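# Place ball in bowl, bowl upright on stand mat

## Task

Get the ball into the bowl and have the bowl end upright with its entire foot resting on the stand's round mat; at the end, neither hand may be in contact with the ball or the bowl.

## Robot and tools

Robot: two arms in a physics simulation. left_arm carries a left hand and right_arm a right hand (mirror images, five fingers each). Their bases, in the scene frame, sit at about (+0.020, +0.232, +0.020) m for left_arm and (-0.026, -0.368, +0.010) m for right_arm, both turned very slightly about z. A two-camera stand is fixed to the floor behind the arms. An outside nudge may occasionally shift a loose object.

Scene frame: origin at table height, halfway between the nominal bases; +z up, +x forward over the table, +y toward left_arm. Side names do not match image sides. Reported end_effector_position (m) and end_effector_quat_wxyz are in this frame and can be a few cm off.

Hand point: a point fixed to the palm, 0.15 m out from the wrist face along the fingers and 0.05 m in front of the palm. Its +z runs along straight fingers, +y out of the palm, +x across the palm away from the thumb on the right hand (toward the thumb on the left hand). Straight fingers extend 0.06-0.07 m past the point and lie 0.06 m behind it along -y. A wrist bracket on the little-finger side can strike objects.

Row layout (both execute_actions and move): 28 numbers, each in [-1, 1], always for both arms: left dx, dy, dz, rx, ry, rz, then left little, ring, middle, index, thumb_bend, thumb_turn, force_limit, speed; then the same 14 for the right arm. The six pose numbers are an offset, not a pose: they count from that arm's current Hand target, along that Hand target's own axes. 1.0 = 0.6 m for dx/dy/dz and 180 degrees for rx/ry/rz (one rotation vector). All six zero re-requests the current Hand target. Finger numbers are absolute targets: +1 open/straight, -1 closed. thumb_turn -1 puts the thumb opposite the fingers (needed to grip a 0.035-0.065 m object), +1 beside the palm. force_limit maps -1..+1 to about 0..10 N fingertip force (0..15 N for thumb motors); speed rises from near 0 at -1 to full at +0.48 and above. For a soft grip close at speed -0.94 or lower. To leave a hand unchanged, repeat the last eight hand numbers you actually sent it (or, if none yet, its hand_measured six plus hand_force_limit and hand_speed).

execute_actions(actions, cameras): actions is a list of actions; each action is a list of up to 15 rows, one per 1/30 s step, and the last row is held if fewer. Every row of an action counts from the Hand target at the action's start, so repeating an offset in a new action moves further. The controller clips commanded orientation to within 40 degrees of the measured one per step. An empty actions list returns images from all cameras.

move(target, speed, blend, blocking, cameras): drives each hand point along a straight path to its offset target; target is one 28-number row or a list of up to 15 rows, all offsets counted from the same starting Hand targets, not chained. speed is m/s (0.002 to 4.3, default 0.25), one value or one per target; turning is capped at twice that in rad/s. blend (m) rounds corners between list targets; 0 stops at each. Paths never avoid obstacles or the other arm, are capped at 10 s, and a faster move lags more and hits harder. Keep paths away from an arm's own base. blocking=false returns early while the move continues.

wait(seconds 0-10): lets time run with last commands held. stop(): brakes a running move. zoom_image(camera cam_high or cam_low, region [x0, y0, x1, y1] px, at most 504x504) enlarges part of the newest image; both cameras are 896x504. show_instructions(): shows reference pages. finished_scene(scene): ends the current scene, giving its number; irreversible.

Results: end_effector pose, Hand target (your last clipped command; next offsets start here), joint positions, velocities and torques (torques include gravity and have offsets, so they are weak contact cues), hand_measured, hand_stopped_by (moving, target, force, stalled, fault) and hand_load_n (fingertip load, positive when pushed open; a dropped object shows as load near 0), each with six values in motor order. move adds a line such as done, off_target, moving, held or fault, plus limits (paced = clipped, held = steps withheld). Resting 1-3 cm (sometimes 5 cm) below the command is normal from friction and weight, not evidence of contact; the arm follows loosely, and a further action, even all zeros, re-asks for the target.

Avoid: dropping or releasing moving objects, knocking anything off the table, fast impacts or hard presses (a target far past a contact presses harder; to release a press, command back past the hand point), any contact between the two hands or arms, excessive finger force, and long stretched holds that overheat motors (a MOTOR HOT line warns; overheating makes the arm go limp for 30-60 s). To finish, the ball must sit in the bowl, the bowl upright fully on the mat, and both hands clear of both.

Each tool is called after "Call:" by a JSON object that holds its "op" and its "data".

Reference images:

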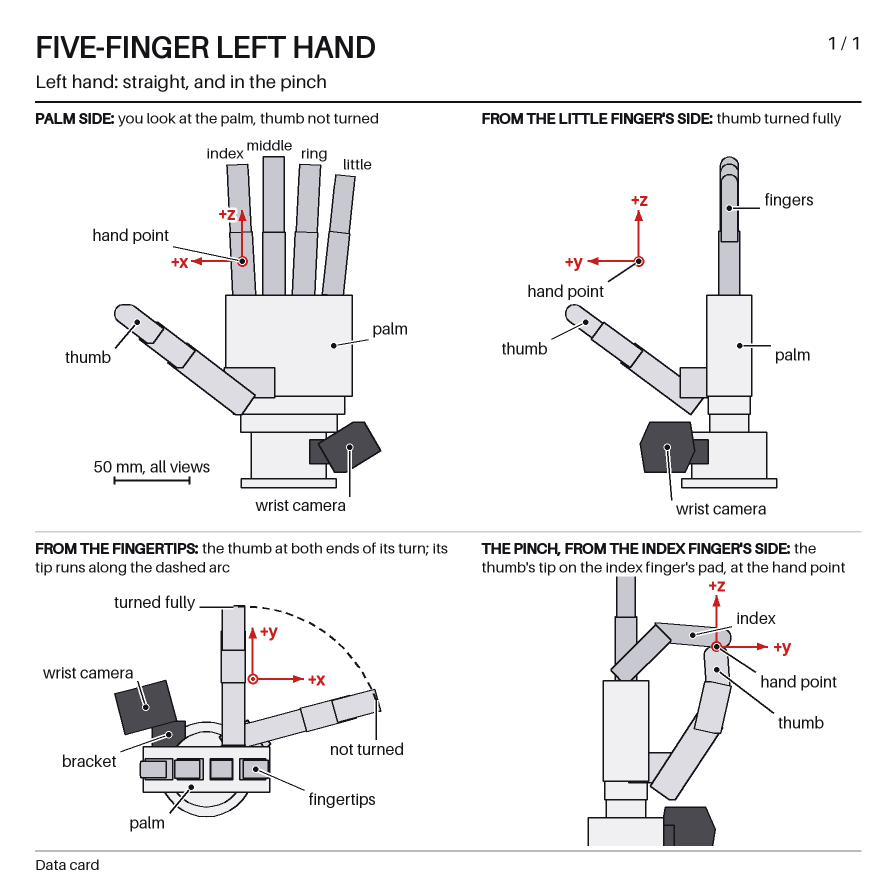

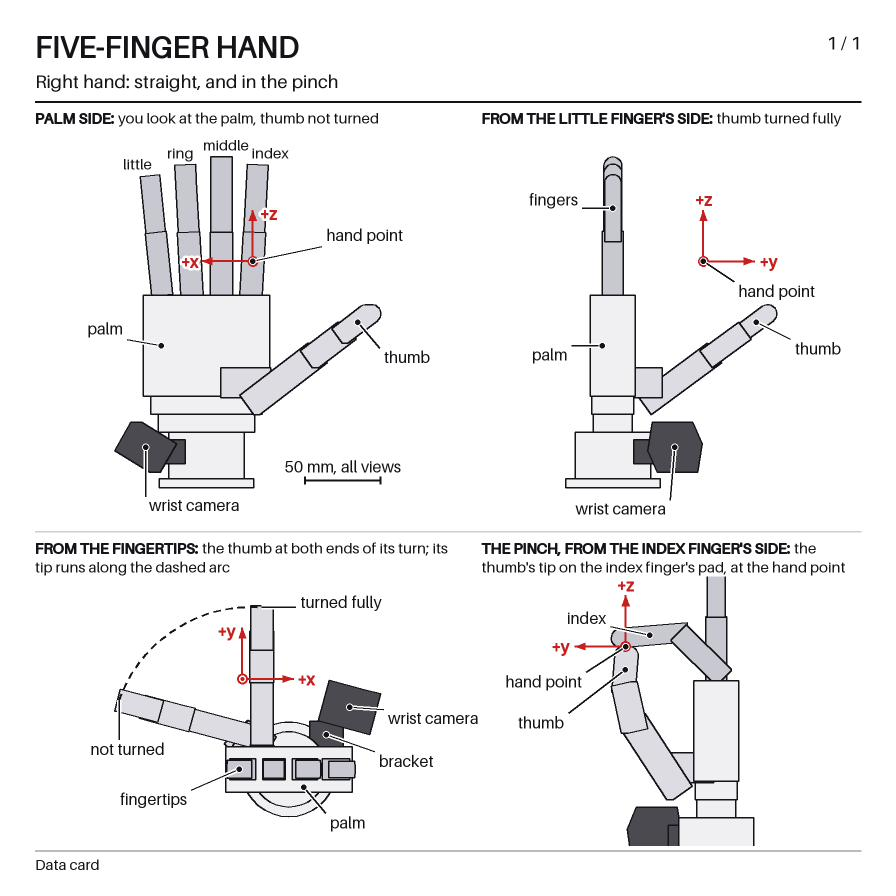

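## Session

Call:
{"op": "execute_actions", "data": {"actions": []}}

Call:
{"op": "zoom_image", "data": {"camera": "cam_high", "region": [220, 130, 472, 300]}}

Call:
{"op": "zoom_image", "data": {"camera": "cam_low", "region": [400, 190, 600, 300]}}

Scene clock: 0.00 s.
left_arm: end_effector_position=(+0.6213, +0.3784, +0.3674) hand_measured=(+1.000, +1.000, +1.000, +1.000, +1.000, +1.000) hand_load_n=(+0.0, +0.0, +0.0, +0.0, +0.0, +0.0) hand_stopped_by=(target, target, target, target, target, target) hand_force_limit=0.00 hand_speed=-0.80 end_effector_quat_wxyz=(+0.613, -0.365, +0.586, +0.385) | right_arm: end_effector_position=(+0.3633, +0.1160, +0.2797) hand_measured=(+1.000, +1.000, +1.000, +1.000, +1.000, +1.000) hand_load_n=(+0.0, +0.0, +0.0, +0.0, +0.0, +0.0) hand_stopped_by=(target, target, target, target, target, target) hand_force_limit=0.00 hand_speed=-0.80 end_effector_quat_wxyz=(+0.296, -0.304, +0.854, +0.301)
Joint positions: left_arm=[-0.101 1.712 1.344 0.504 -1.212 1.701] | right_arm=[0.665 1.441 1.146 -0.45 -0.32 1.741]
Joint velocities: within noise
Joint torques (N m): no reading
Heat: left arm: hottest elbow 31 °C; right arm: hottest shoulder 32 °C.
Hand target: left_arm +0.6248, +0.3781, +0.3786; +0.621, -0.371, +0.578, +0.379 | right_arm +0.3681, +0.1201, +0.2943; +0.307, -0.304, +0.848, +0.306

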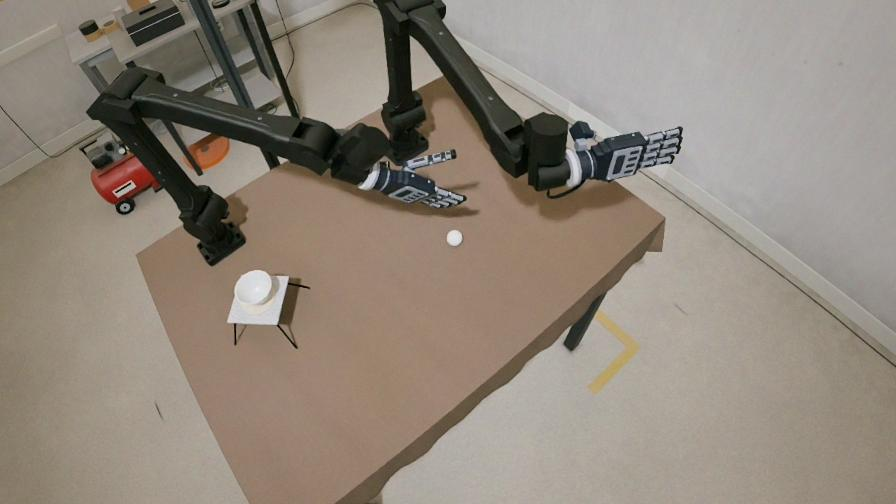

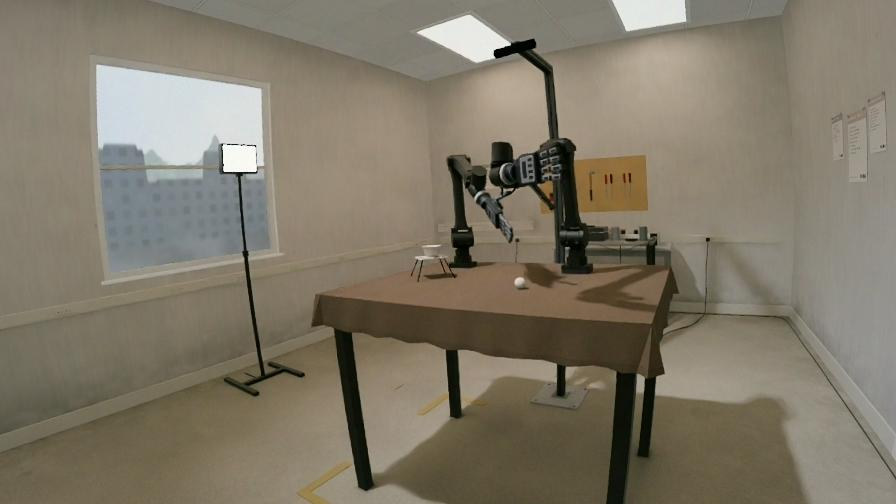

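Scaled by 2.000 from the camera's 896x504 image, which has a finer 1280x720 frame.

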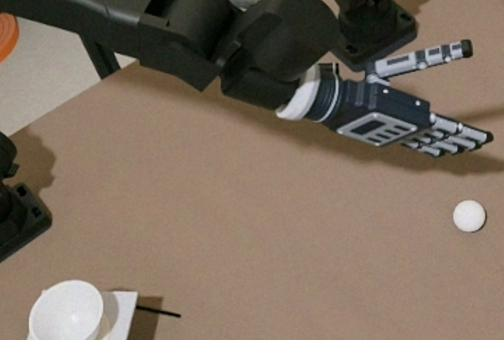

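Scaled by 2.520 from the camera's 896x504 image, which has a finer 1280x720 frame.

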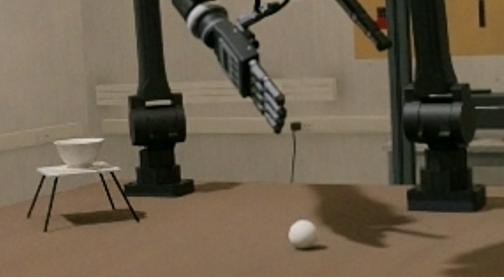

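Call:
{"op": "move", "data": {"target": [0.3442,0.2127,-0.58,0.3948,0.5541,-0.1314,-0.9,-0.9,0.5,0.5,0.65,-1,0,0,0.1528,-0.9555,-0.8317,0.2945,-0.1383,0.2596,1,1,1,1,1,1,0,-0.8], "speed": 0.3, "cameras": ["all"]}}

Call:
{"op": "zoom_image", "data": {"camera": "cam_high", "region": [400, 160, 500, 260]}}

Call:
{"op": "zoom_image", "data": {"camera": "cam_low", "region": [470, 210, 570, 310]}}

Call:
{"op": "zoom_image", "data": {"camera": "cam_high", "region": [205, 245, 325, 365]}}

Call:
{"op": "zoom_image", "data": {"camera": "cam_low", "region": [395, 225, 475, 290]}}

Scene clock: 53.20 s.
left_arm: end_effector_position=(+0.3645, +0.1250, +0.1531) hand_measured=(-0.900, -0.900, +0.500, +0.500, +0.650, -1.000) hand_load_n=(+0.0, +0.0, +0.0, +0.0, +0.0, +0.0) hand_stopped_by=(target, target, target, target, target, target) hand_force_limit=0.00 hand_speed=0.00 end_effector_quat_wxyz=(+0.125, -0.222, +0.838, -0.483) | right_arm: end_effector_position=(+0.5360, -0.6070, +0.3334) hand_measured=(+1.000, +1.000, +1.000, +1.000, +1.000, +1.000) hand_load_n=(+0.0, +0.0, +0.0, +0.0, +0.0, +0.0) hand_stopped_by=(target, target, target, target, target, target) hand_force_limit=0.00 hand_speed=-0.80 end_effector_quat_wxyz=(+0.416, +0.270, +0.866, +0.061)
Joint positions: left_arm=[0.09 1.111 0.687 -0.536 0.91 0.839] | right_arm=[-0.637 1.386 1.237 -0.602 -0.327 1.728]
Joint torques (N m): left_arm=[0.62 -5.66 9.2 1.99 0.84 -0.04] | right_arm=[-0.5 -11.28 13.46 1.46 -0.05 0.14]
Heat: left arm: hottest elbow 37 °C; right arm: hottest elbow 35 °C.
Hand target: left_arm +0.3678, +0.1300, +0.1494; +0.129, -0.224, +0.837, -0.483 | right_arm +0.5466, -0.6223, +0.3507; +0.430, +0.275, +0.858, +0.056
Off the commanded pose: left_arm 0.007 m, 1 deg | right_arm 0.025 m, 2 deg.
move: off_target (right_arm)

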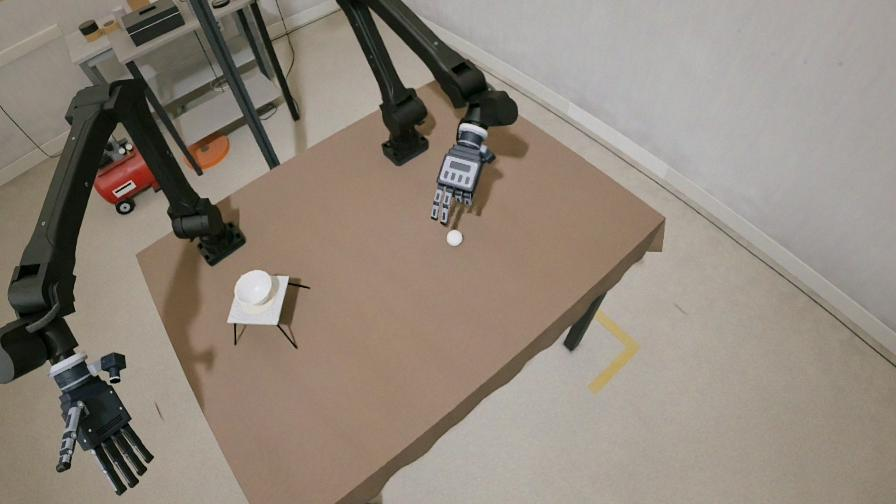

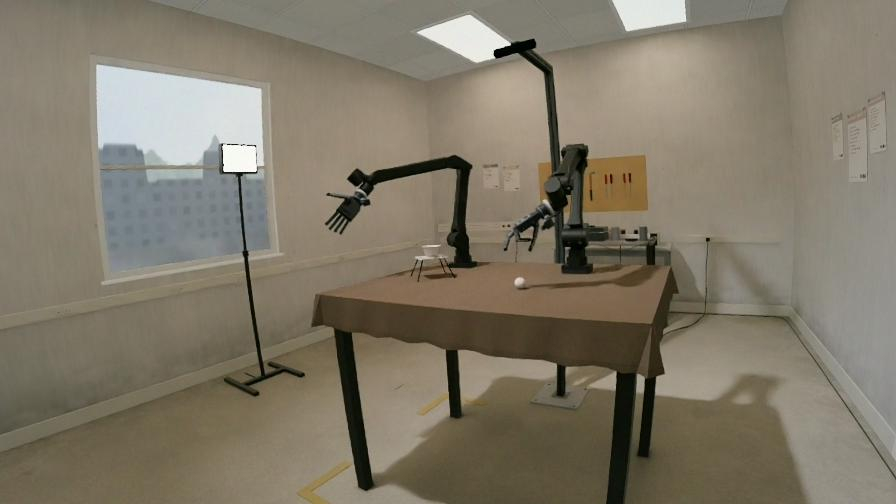

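Scaled by 5.040 from the camera's 896x504 image, which has a finer 1280x720 frame.

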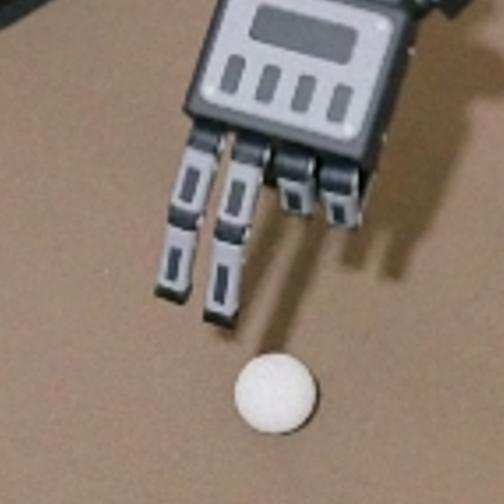

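Scaled by 5.040 from the camera's 896x504 image, which has a finer 1280x720 frame.

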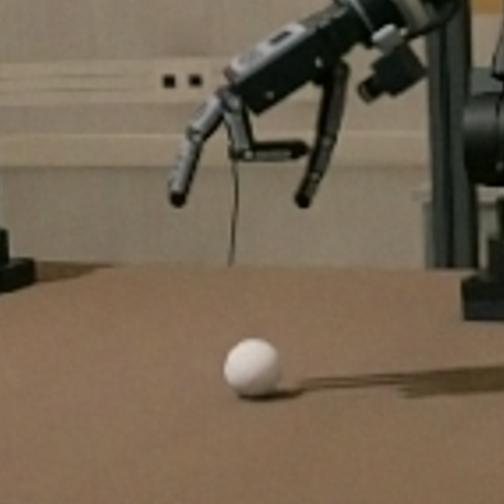

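Scaled by 4.200 from the camera's 896x504 image, which has a finer 1280x720 frame.

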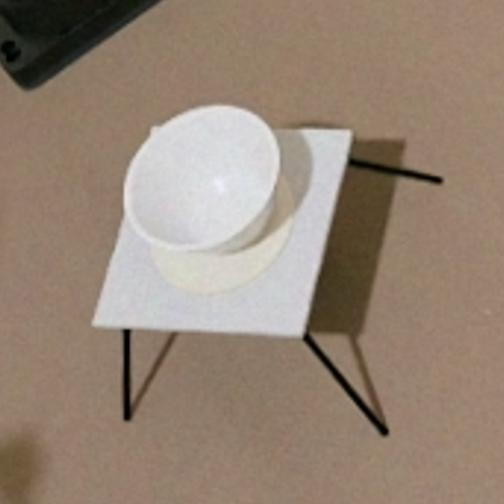

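Scaled by 6.300 from the camera's 896x504 image, which has a finer 1280x720 frame.

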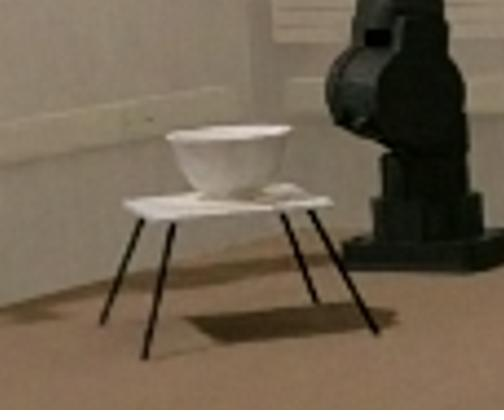

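Call:
{"op": "move", "data": {"target": [0.0075,0.1298,0.0732,0,0,0,-0.9,-0.9,0.5,0.5,0.65,-1,0,0,0,0,0,0,0,0,1,1,1,1,1,1,0,-0.8], "speed": 0.2, "cameras": ["all"]}}

Call:
{"op": "zoom_image", "data": {"camera": "cam_high", "region": [410, 190, 490, 270]}}

Call:
{"op": "zoom_image", "data": {"camera": "cam_low", "region": [480, 230, 560, 310]}}

Scene clock: 77.80 s.
left_arm: end_effector_position=(+0.3631, +0.1254, +0.0646) hand_measured=(-0.900, -0.900, +0.500, +0.500, +0.650, -1.000) hand_load_n=(+0.0, +0.5, -0.5, +0.0, +0.0, +0.0) hand_stopped_by=(target, target, target, target, target, target) hand_force_limit=0.00 hand_speed=0.00 end_effector_quat_wxyz=(+0.130, -0.217, +0.838, -0.483) | right_arm: end_effector_position=(+0.5360, -0.6070, +0.3334) hand_measured=(+1.000, +1.000, +1.000, +1.000, +1.000, +1.000) hand_load_n=(+0.0, +0.0, +0.0, +0.0, +0.0, +0.0) hand_stopped_by=(target, target, target, target, target, target) hand_force_limit=0.00 hand_speed=-0.80 end_effector_quat_wxyz=(+0.416, +0.270, +0.866, +0.062)
Joint positions: left_arm=[0.091 1.28 0.536 -0.209 0.911 0.849] | right_arm=[-0.637 1.386 1.237 -0.602 -0.327 1.728]
Joint torques (N m): left_arm=[0.5 -6.77 7.64 1.98 0.72 -0.18] | right_arm=[-0.44 -11.28 13.5 1.44 -0.06 0.16]
Heat: left arm: hottest elbow 38 °C; right arm: hottest elbow 36 °C.
Hand target: left_arm +0.3635, +0.1286, +0.0601; +0.130, -0.224, +0.837, -0.483 | right_arm +0.5466, -0.6223, +0.3507; +0.430, +0.275, +0.858, +0.056
Off the commanded pose: left_arm 0.006 m, 1 deg | right_arm 0.025 m, 2 deg.
move: off_target (right_arm)

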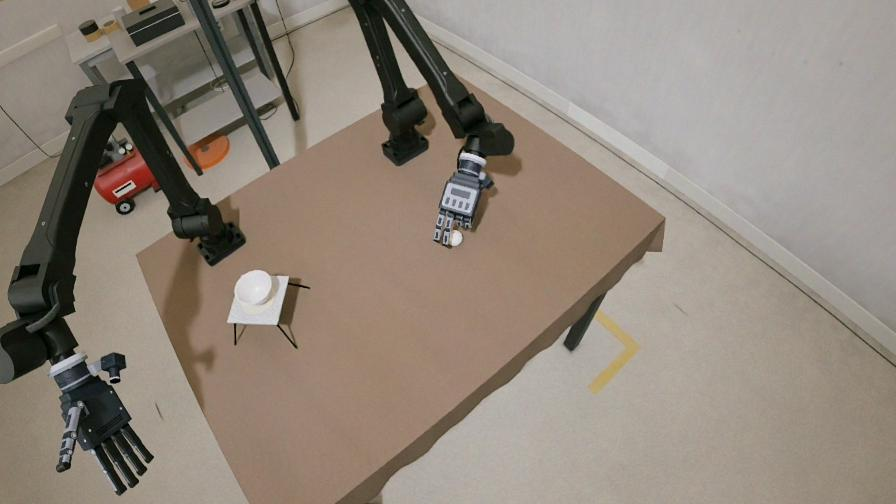

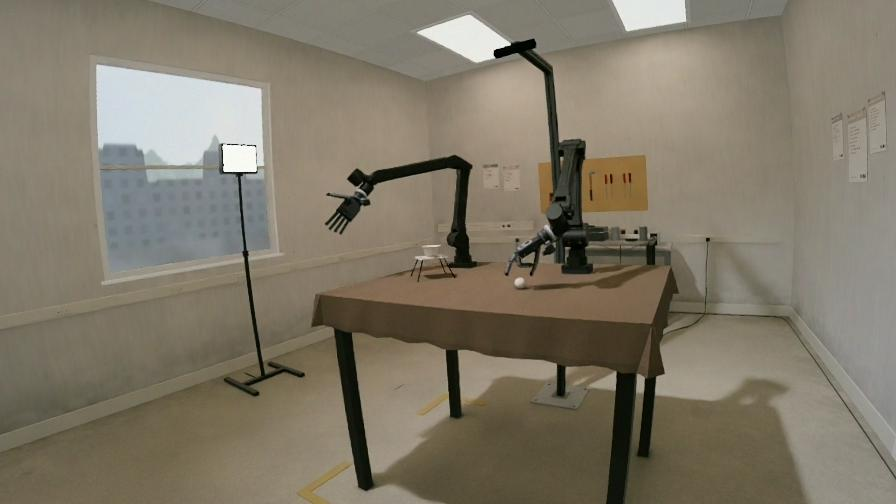

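Scaled by 6.300 from the camera's 896x504 image, which has a finer 1280x720 frame.

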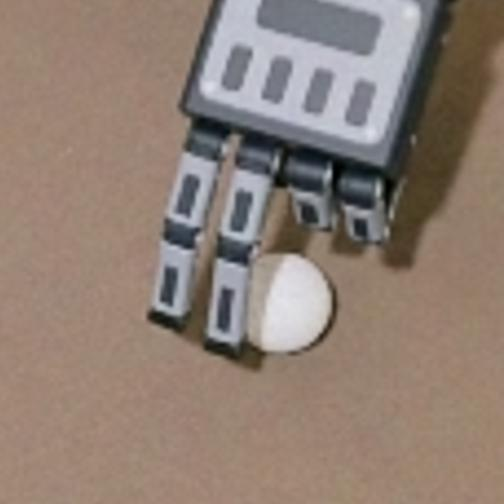

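Scaled by 6.300 from the camera's 896x504 image, which has a finer 1280x720 frame.

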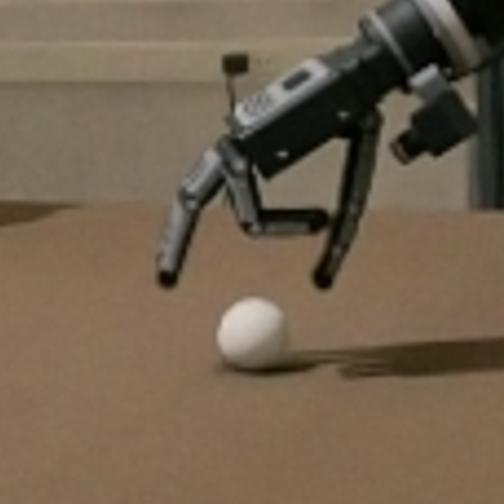

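Call:
{"op": "move", "data": {"target": [[-0.0065,0.0482,0.032,0,0,0,-0.9,-0.9,0.5,0.5,0.65,-1,0,0,0,0,0,0,0,0,1,1,1,1,1,1,0,-0.8],[-0.0065,0.0482,0.032,0,0,0,-0.9,-0.9,-0.1,-0.1,0.3,-1,-0.5,-0.85,0,0,0,0,0,0,1,1,1,1,1,1,0,-0.8]], "speed": 0.1, "cameras": ["all"]}}

Call:
{"op": "zoom_image", "data": {"camera": "cam_high", "region": [410, 190, 490, 270]}}

Call:
{"op": "zoom_image", "data": {"camera": "cam_low", "region": [480, 230, 560, 310]}}

Scene clock: 99.23 s.
left_arm: end_effector_position=(+0.3687, +0.1259, +0.0301) hand_measured=(-0.900, -0.900, +0.070, -0.082, +0.374, -1.000) hand_load_n=(+0.0, +0.0, +3.0, +2.5, +4.0, +0.0) hand_stopped_by=(target, target, force, force, force, target) hand_force_limit=-0.50 hand_speed=-0.85 end_effector_quat_wxyz=(+0.131, -0.216, +0.838, -0.483) | right_arm: end_effector_position=(+0.5360, -0.6070, +0.3334) hand_measured=(+1.000, +1.000, +1.000, +1.000, +1.000, +1.000) hand_load_n=(+0.0, +0.0, +0.0, +0.0, +0.0, +0.0) hand_stopped_by=(target, target, target, target, target, target) hand_force_limit=0.00 hand_speed=-0.80 end_effector_quat_wxyz=(+0.416, +0.270, +0.866, +0.062)
Joint positions: left_arm=[0.091 1.396 0.51 -0.065 0.911 0.849] | right_arm=[-0.637 1.386 1.237 -0.602 -0.327 1.728]
Joint torques (N m): left_arm=[0.09 -7.77 6.45 2.04 0.63 -0.2] | right_arm=[-0.5 -11.22 13.5 1.46 -0.07 0.16]
Heat: left arm: hottest elbow 37 °C; right arm: hottest elbow 37 °C.
Hand target: left_arm +0.3679, +0.1286, +0.0254; +0.129, -0.224, +0.837, -0.483 | right_arm +0.5466, -0.6223, +0.3507; +0.430, +0.275, +0.858, +0.056
Off the commanded pose: left_arm 0.005 m, 1 deg | right_arm 0.025 m, 2 deg.
move: off_target (right_arm)

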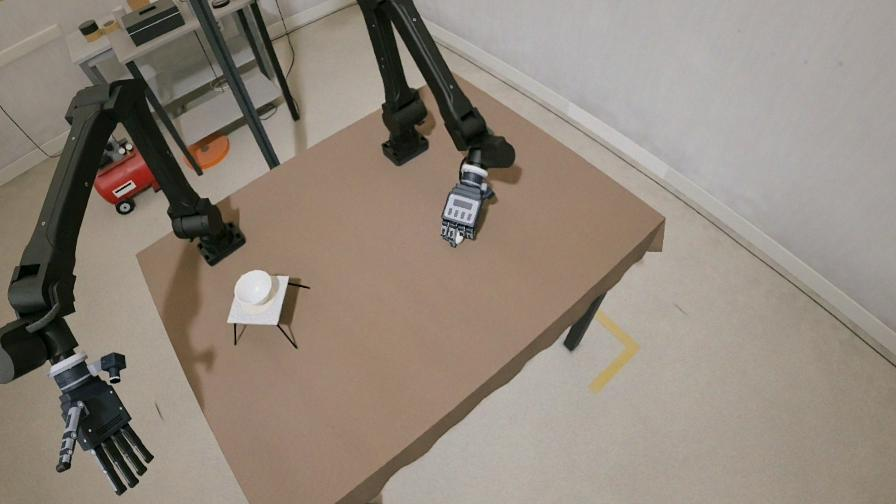

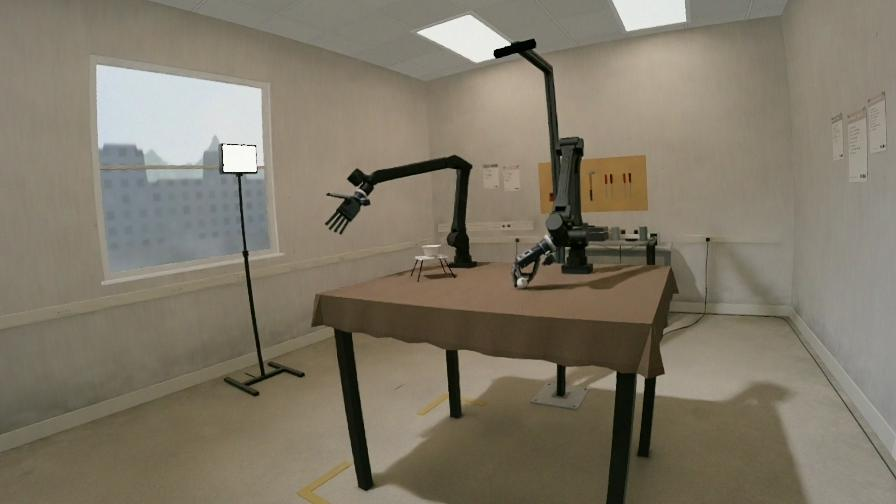

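Scaled by 6.300 from the camera's 896x504 image, which has a finer 1280x720 frame.

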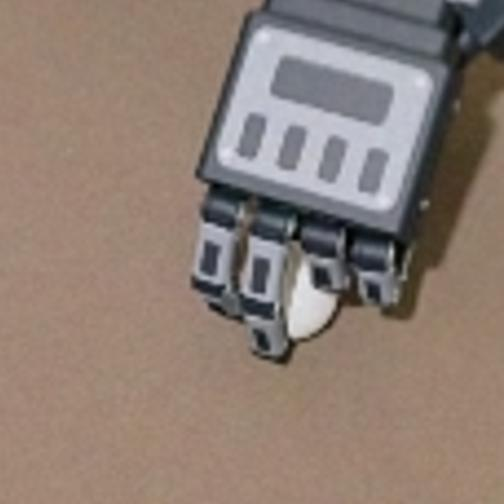

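Scaled by 6.300 from the camera's 896x504 image, which has a finer 1280x720 frame.

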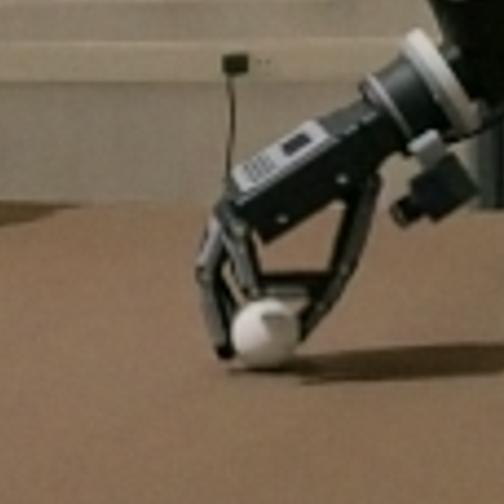

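Call:
{"op": "move", "data": {"target": [0,-0.144,-0.0833,0,0,0,-0.9,-0.9,-0.1,-0.1,0.3,-1,-0.5,-0.85,0,0,0,0,0,0,1,1,1,1,1,1,0,-0.8], "speed": 0.1, "cameras": ["all"]}}

Call:
{"op": "zoom_image", "data": {"camera": "cam_low", "region": [480, 210, 560, 290]}}

Scene clock: 114.67 s.
left_arm: end_effector_position=(+0.3472, +0.1236, +0.1036) hand_measured=(-0.900, -0.900, +0.070, -0.082, +0.374, -1.000) hand_load_n=(+0.0, +0.0, +3.0, +2.5, +4.0, +0.5) hand_stopped_by=(target, target, force, force, force, target) hand_force_limit=-0.50 hand_speed=-0.85 end_effector_quat_wxyz=(+0.105, -0.233, +0.839, -0.479) | right_arm: end_effector_position=(+0.5360, -0.6070, +0.3334) hand_measured=(+1.000, +1.000, +1.000, +1.000, +1.000, +1.000) hand_load_n=(+0.0, +0.0, +0.0, +0.0, +0.0, +0.0) hand_stopped_by=(target, target, target, target, target, target) hand_force_limit=0.00 hand_speed=-0.80 end_effector_quat_wxyz=(+0.416, +0.270, +0.866, +0.062)
Joint positions: left_arm=[0.091 1.167 0.588 -0.428 0.911 0.841] | right_arm=[-0.637 1.386 1.237 -0.602 -0.327 1.728]
Joint torques (N m): left_arm=[0.15 -7.65 13.42 0.95 0.68 -0.15] | right_arm=[-0.44 -11.22 13.49 1.46 -0.06 0.16]
Heat: left arm: hottest elbow 36 °C; right arm: hottest elbow 38 °C.
Hand target: left_arm +0.3678, +0.1287, +0.1252; +0.129, -0.224, +0.837, -0.483 | right_arm +0.5466, -0.6223, +0.3507; +0.430, +0.275, +0.858, +0.056
Off the commanded pose: left_arm 0.030 m, 3 deg | right_arm 0.025 m, 2 deg.
move: off_target (left_arm, right_arm)

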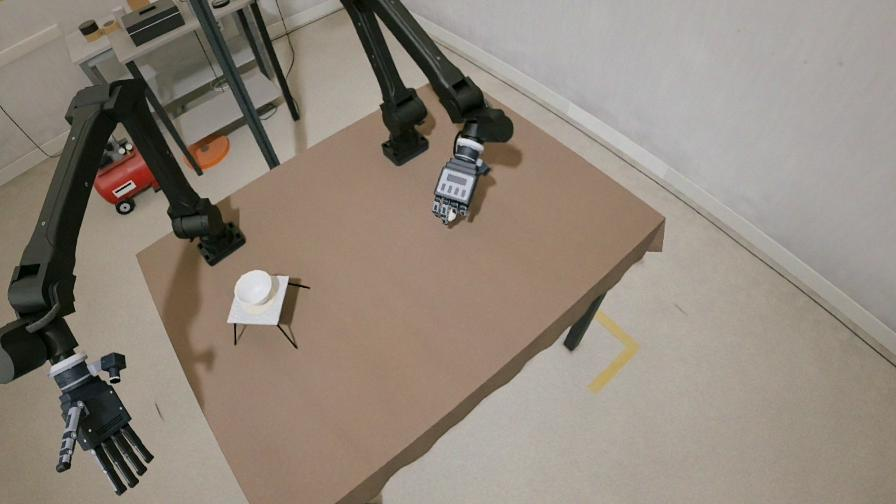

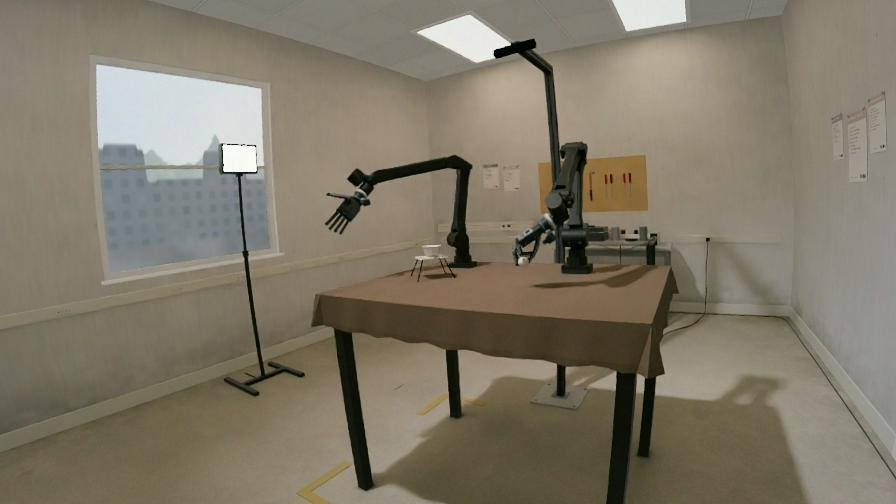

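Scaled by 6.300 from the camera's 896x504 image, which has a finer 1280x720 frame.

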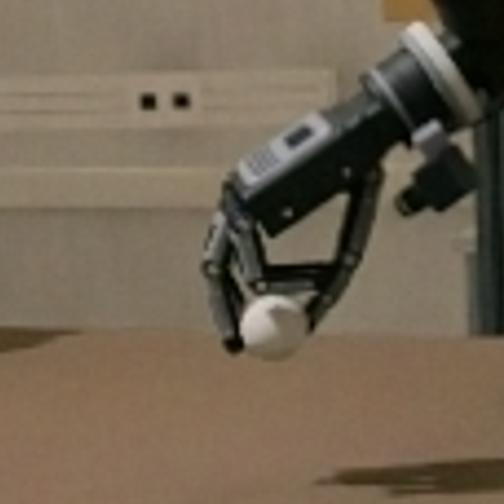

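Call:
{"op": "move", "data": {"target": [0.5595,-0.471,0.4167,0.0556,0,0,-0.9,-0.9,-0.1,-0.1,0.3,-1,-0.5,-0.85,0,0,0,0,0,0,1,1,1,1,1,1,0,-0.8], "speed": 0.2, "cameras": ["all"]}}

Call:
{"op": "zoom_image", "data": {"camera": "cam_high", "region": [210, 230, 290, 310]}}

Call:
{"op": "zoom_image", "data": {"camera": "cam_low", "region": [400, 210, 470, 280]}}

Scene clock: 130.03 s.
left_arm: end_effector_position=(+0.2515, -0.3261, +0.2192) hand_measured=(-0.900, -0.900, +0.070, -0.082, +0.374, -1.000) hand_load_n=(+0.0, +0.0, +3.0, +2.5, +4.0, +0.0) hand_stopped_by=(target, target, force, force, force, target) hand_force_limit=-0.50 hand_speed=-0.85 end_effector_quat_wxyz=(+0.148, -0.213, +0.806, -0.532) | right_arm: end_effector_position=(+0.5360, -0.6070, +0.3334) hand_measured=(+1.000, +1.000, +1.000, +1.000, +1.000, +1.000) hand_load_n=(+0.0, +0.5, +0.0, +0.0, +0.0, +0.0) hand_stopped_by=(target, target, target, target, target, target) hand_force_limit=0.00 hand_speed=-0.80 end_effector_quat_wxyz=(+0.416, +0.270, +0.866, +0.062)
Joint positions: left_arm=[-1.162 1.413 0.994 0.017 -0.108 -0.033] | right_arm=[-0.637 1.386 1.237 -0.602 -0.327 1.728]
Joint torques (N m): left_arm=[-1.2 -10.81 15.66 2.77 -0.22 -0.18] | right_arm=[-0.44 -11.28 13.5 1.46 -0.07 0.16]
Heat: left arm: hottest elbow 37 °C; right arm: hottest elbow 39 °C.
Hand target: left_arm +0.2561, -0.3490, +0.2450; +0.148, -0.212, +0.791, -0.554 | right_arm +0.5466, -0.6223, +0.3507; +0.430, +0.275, +0.858, +0.056
Off the commanded pose: left_arm 0.035 m, 3 deg | right_arm 0.025 m, 2 deg.
move: off_target (left_arm, right_arm)

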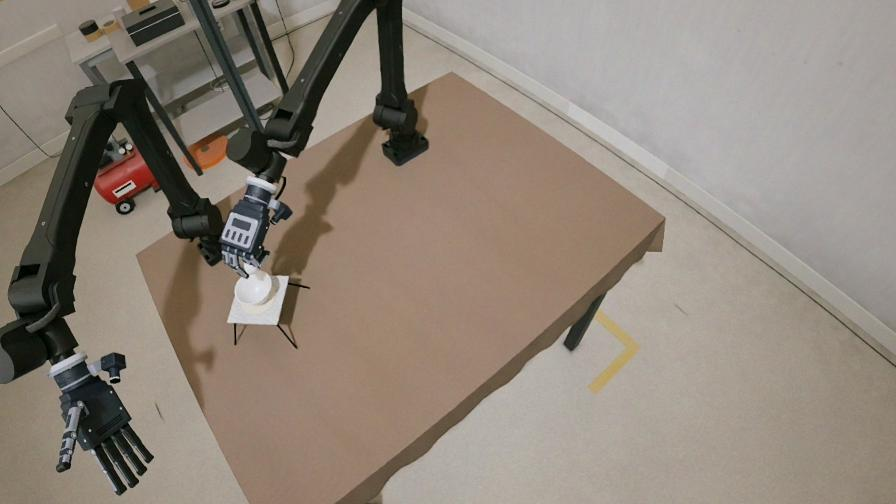

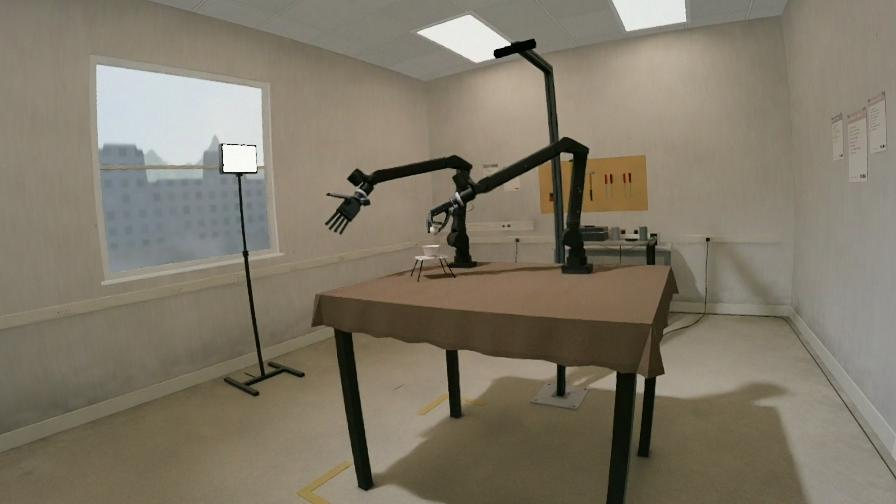

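Scaled by 6.300 from the camera's 896x504 image, which has a finer 1280x720 frame.

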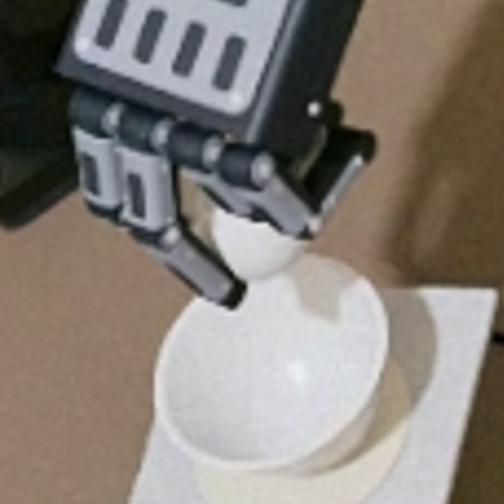

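Scaled by 7.200 from the camera's 896x504 image, which has a finer 1280x720 frame.

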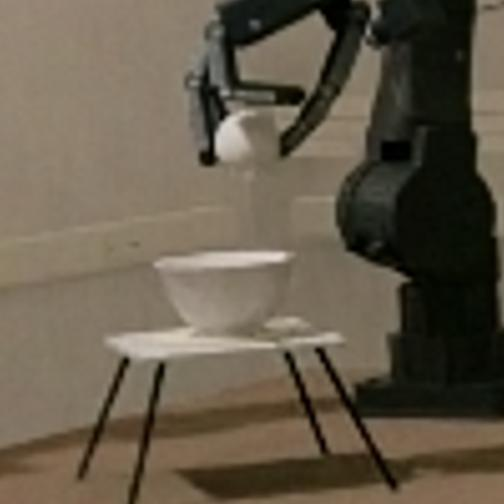

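Call:
{"op": "move", "data": {"target": [0.0232,0.1038,0.0215,0,0,0,-0.9,-0.9,-0.1,-0.1,0.3,-1,-0.5,-0.85,0,0,0,0,0,0,1,1,1,1,1,1,0,-0.8], "speed": 0.1, "cameras": ["all"]}}

Call:
{"op": "zoom_image", "data": {"camera": "cam_high", "region": [210, 230, 290, 310]}}

Call:
{"op": "zoom_image", "data": {"camera": "cam_low", "region": [400, 210, 470, 280]}}

Scene clock: 146.63 s.
left_arm: end_effector_position=(+0.2461, -0.3431, +0.1867) hand_measured=(-0.900, -0.900, +0.070, -0.082, +0.374, -1.000) hand_load_n=(+0.0, +0.0, +3.0, +2.5, +4.5, +0.0) hand_stopped_by=(target, target, force, force, force, target) hand_force_limit=-0.50 hand_speed=-0.85 end_effector_quat_wxyz=(+0.153, -0.213, +0.792, -0.552) | right_arm: end_effector_position=(+0.5360, -0.6070, +0.3334) hand_measured=(+1.000, +1.000, +1.000, +1.000, +1.000, +1.000) hand_load_n=(-0.5, +0.0, +0.0, +0.5, +0.0, +0.0) hand_stopped_by=(target, target, target, target, target, target) hand_force_limit=0.00 hand_speed=-0.80 end_effector_quat_wxyz=(+0.416, +0.270, +0.866, +0.062)
Joint positions: left_arm=[-1.19 1.486 0.942 0.189 -0.139 -0.045] | right_arm=[-0.637 1.386 1.237 -0.602 -0.327 1.728]
Joint torques (N m): left_arm=[-1.73 -11.75 9.5 2.93 -0.23 -0.19] | right_arm=[-0.44 -11.22 13.49 1.46 -0.06 0.16]
Heat: left arm: hottest elbow 42 °C; right arm: hottest elbow 40 °C.
Hand target: left_arm +0.2395, -0.3482, +0.1822; +0.148, -0.212, +0.791, -0.554 | right_arm +0.5466, -0.6223, +0.3507; +0.430, +0.275, +0.858, +0.056
Off the commanded pose: left_arm 0.009 m, 1 deg | right_arm 0.025 m, 2 deg.
move: off_target (right_arm)

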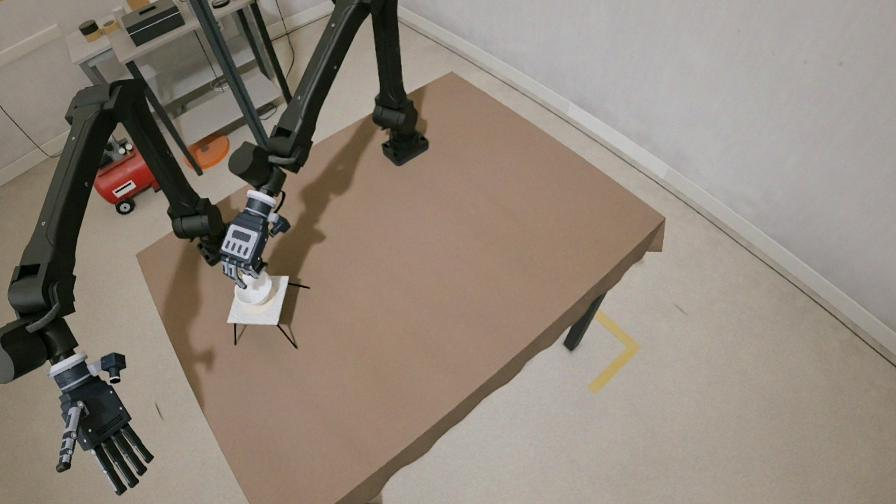

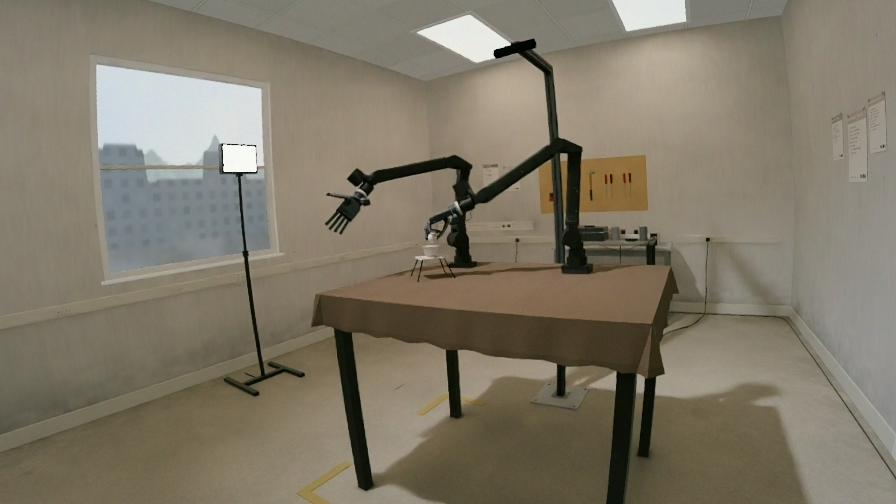

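Scaled by 6.300 from the camera's 896x504 image, which has a finer 1280x720 frame.

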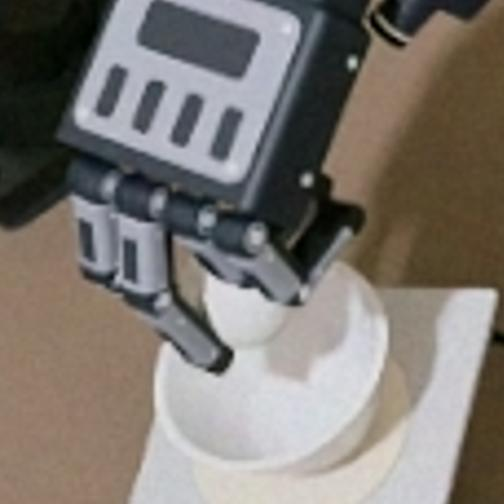

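Scaled by 7.200 from the camera's 896x504 image, which has a finer 1280x720 frame.

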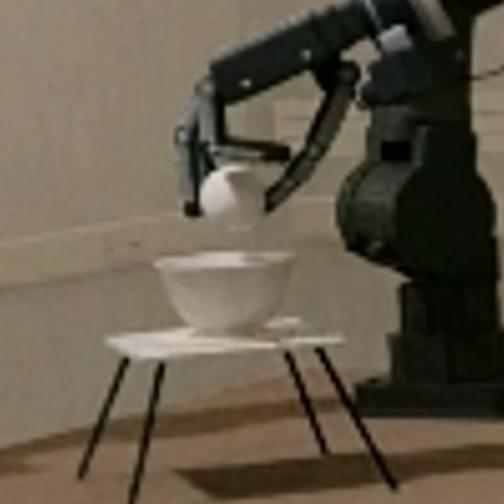

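Call:
{"op": "move", "data": {"target": [0.0078,0.05,0.0258,0,0,0,-0.9,-0.9,-0.1,-0.1,0.3,-1,-0.5,-0.85,0,0,0,0,0,0,1,1,1,1,1,1,0,-0.8], "speed": 0.07, "cameras": ["all"]}}

Call:
{"op": "zoom_image", "data": {"camera": "cam_high", "region": [210, 230, 290, 310]}}

Call:
{"op": "zoom_image", "data": {"camera": "cam_low", "region": [400, 210, 470, 280]}}

Scene clock: 164.33 s.
left_arm: end_effector_position=(+0.2449, -0.3495, +0.1542) hand_measured=(-0.900, -0.900, +0.070, -0.082, +0.374, -1.000) hand_load_n=(+0.0, +0.0, +3.0, +2.5, +4.0, +0.0) hand_stopped_by=(target, target, force, force, force, target) hand_force_limit=-0.50 hand_speed=-0.85 end_effector_quat_wxyz=(+0.153, -0.213, +0.791, -0.553) | right_arm: end_effector_position=(+0.5360, -0.6070, +0.3334) hand_measured=(+1.000, +1.000, +1.000, +1.000, +1.000, +1.000) hand_load_n=(+0.0, +0.0, +0.0, +0.0, +0.0, +0.0) hand_stopped_by=(target, target, target, target, target, target) hand_force_limit=0.00 hand_speed=-0.80 end_effector_quat_wxyz=(+0.416, +0.270, +0.866, +0.062)
Joint positions: left_arm=[-1.198 1.552 0.915 0.284 -0.147 -0.048] | right_arm=[-0.637 1.386 1.237 -0.602 -0.327 1.728]
Joint torques (N m): left_arm=[-1.55 -12.34 9.01 3.03 -0.21 -0.19] | right_arm=[-0.38 -11.28 13.49 1.46 -0.07 0.16]
Heat: left arm: hottest elbow 39 °C; right arm: hottest elbow 40 °C.
Hand target: left_arm +0.2376, -0.3542, +0.1486; +0.149, -0.212, +0.791, -0.554 | right_arm +0.5466, -0.6223, +0.3507; +0.430, +0.275, +0.858, +0.056
Off the commanded pose: left_arm 0.010 m, 1 deg | right_arm 0.025 m, 2 deg.
move: off_target (right_arm)

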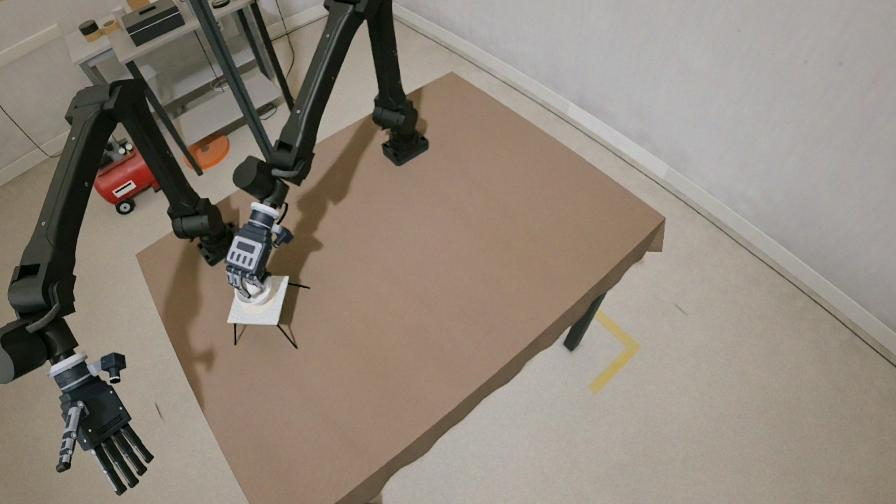

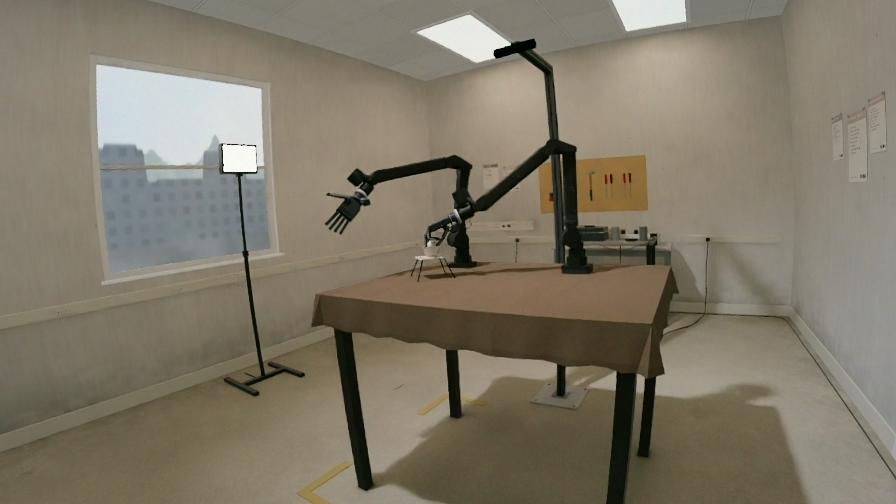

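Scaled by 6.300 from the camera's 896x504 image, which has a finer 1280x720 frame.

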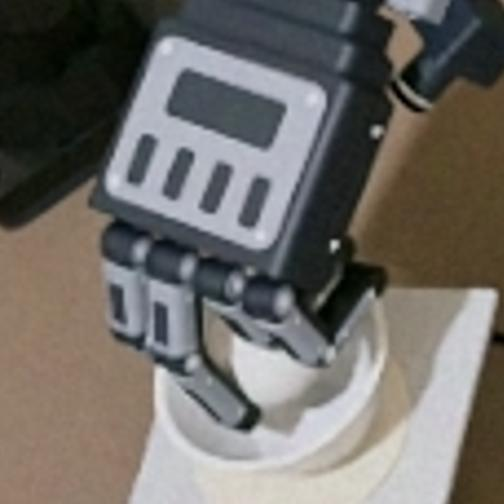

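Scaled by 7.200 from the camera's 896x504 image, which has a finer 1280x720 frame.

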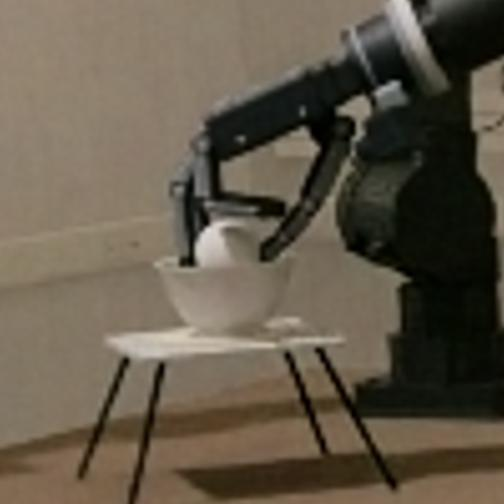

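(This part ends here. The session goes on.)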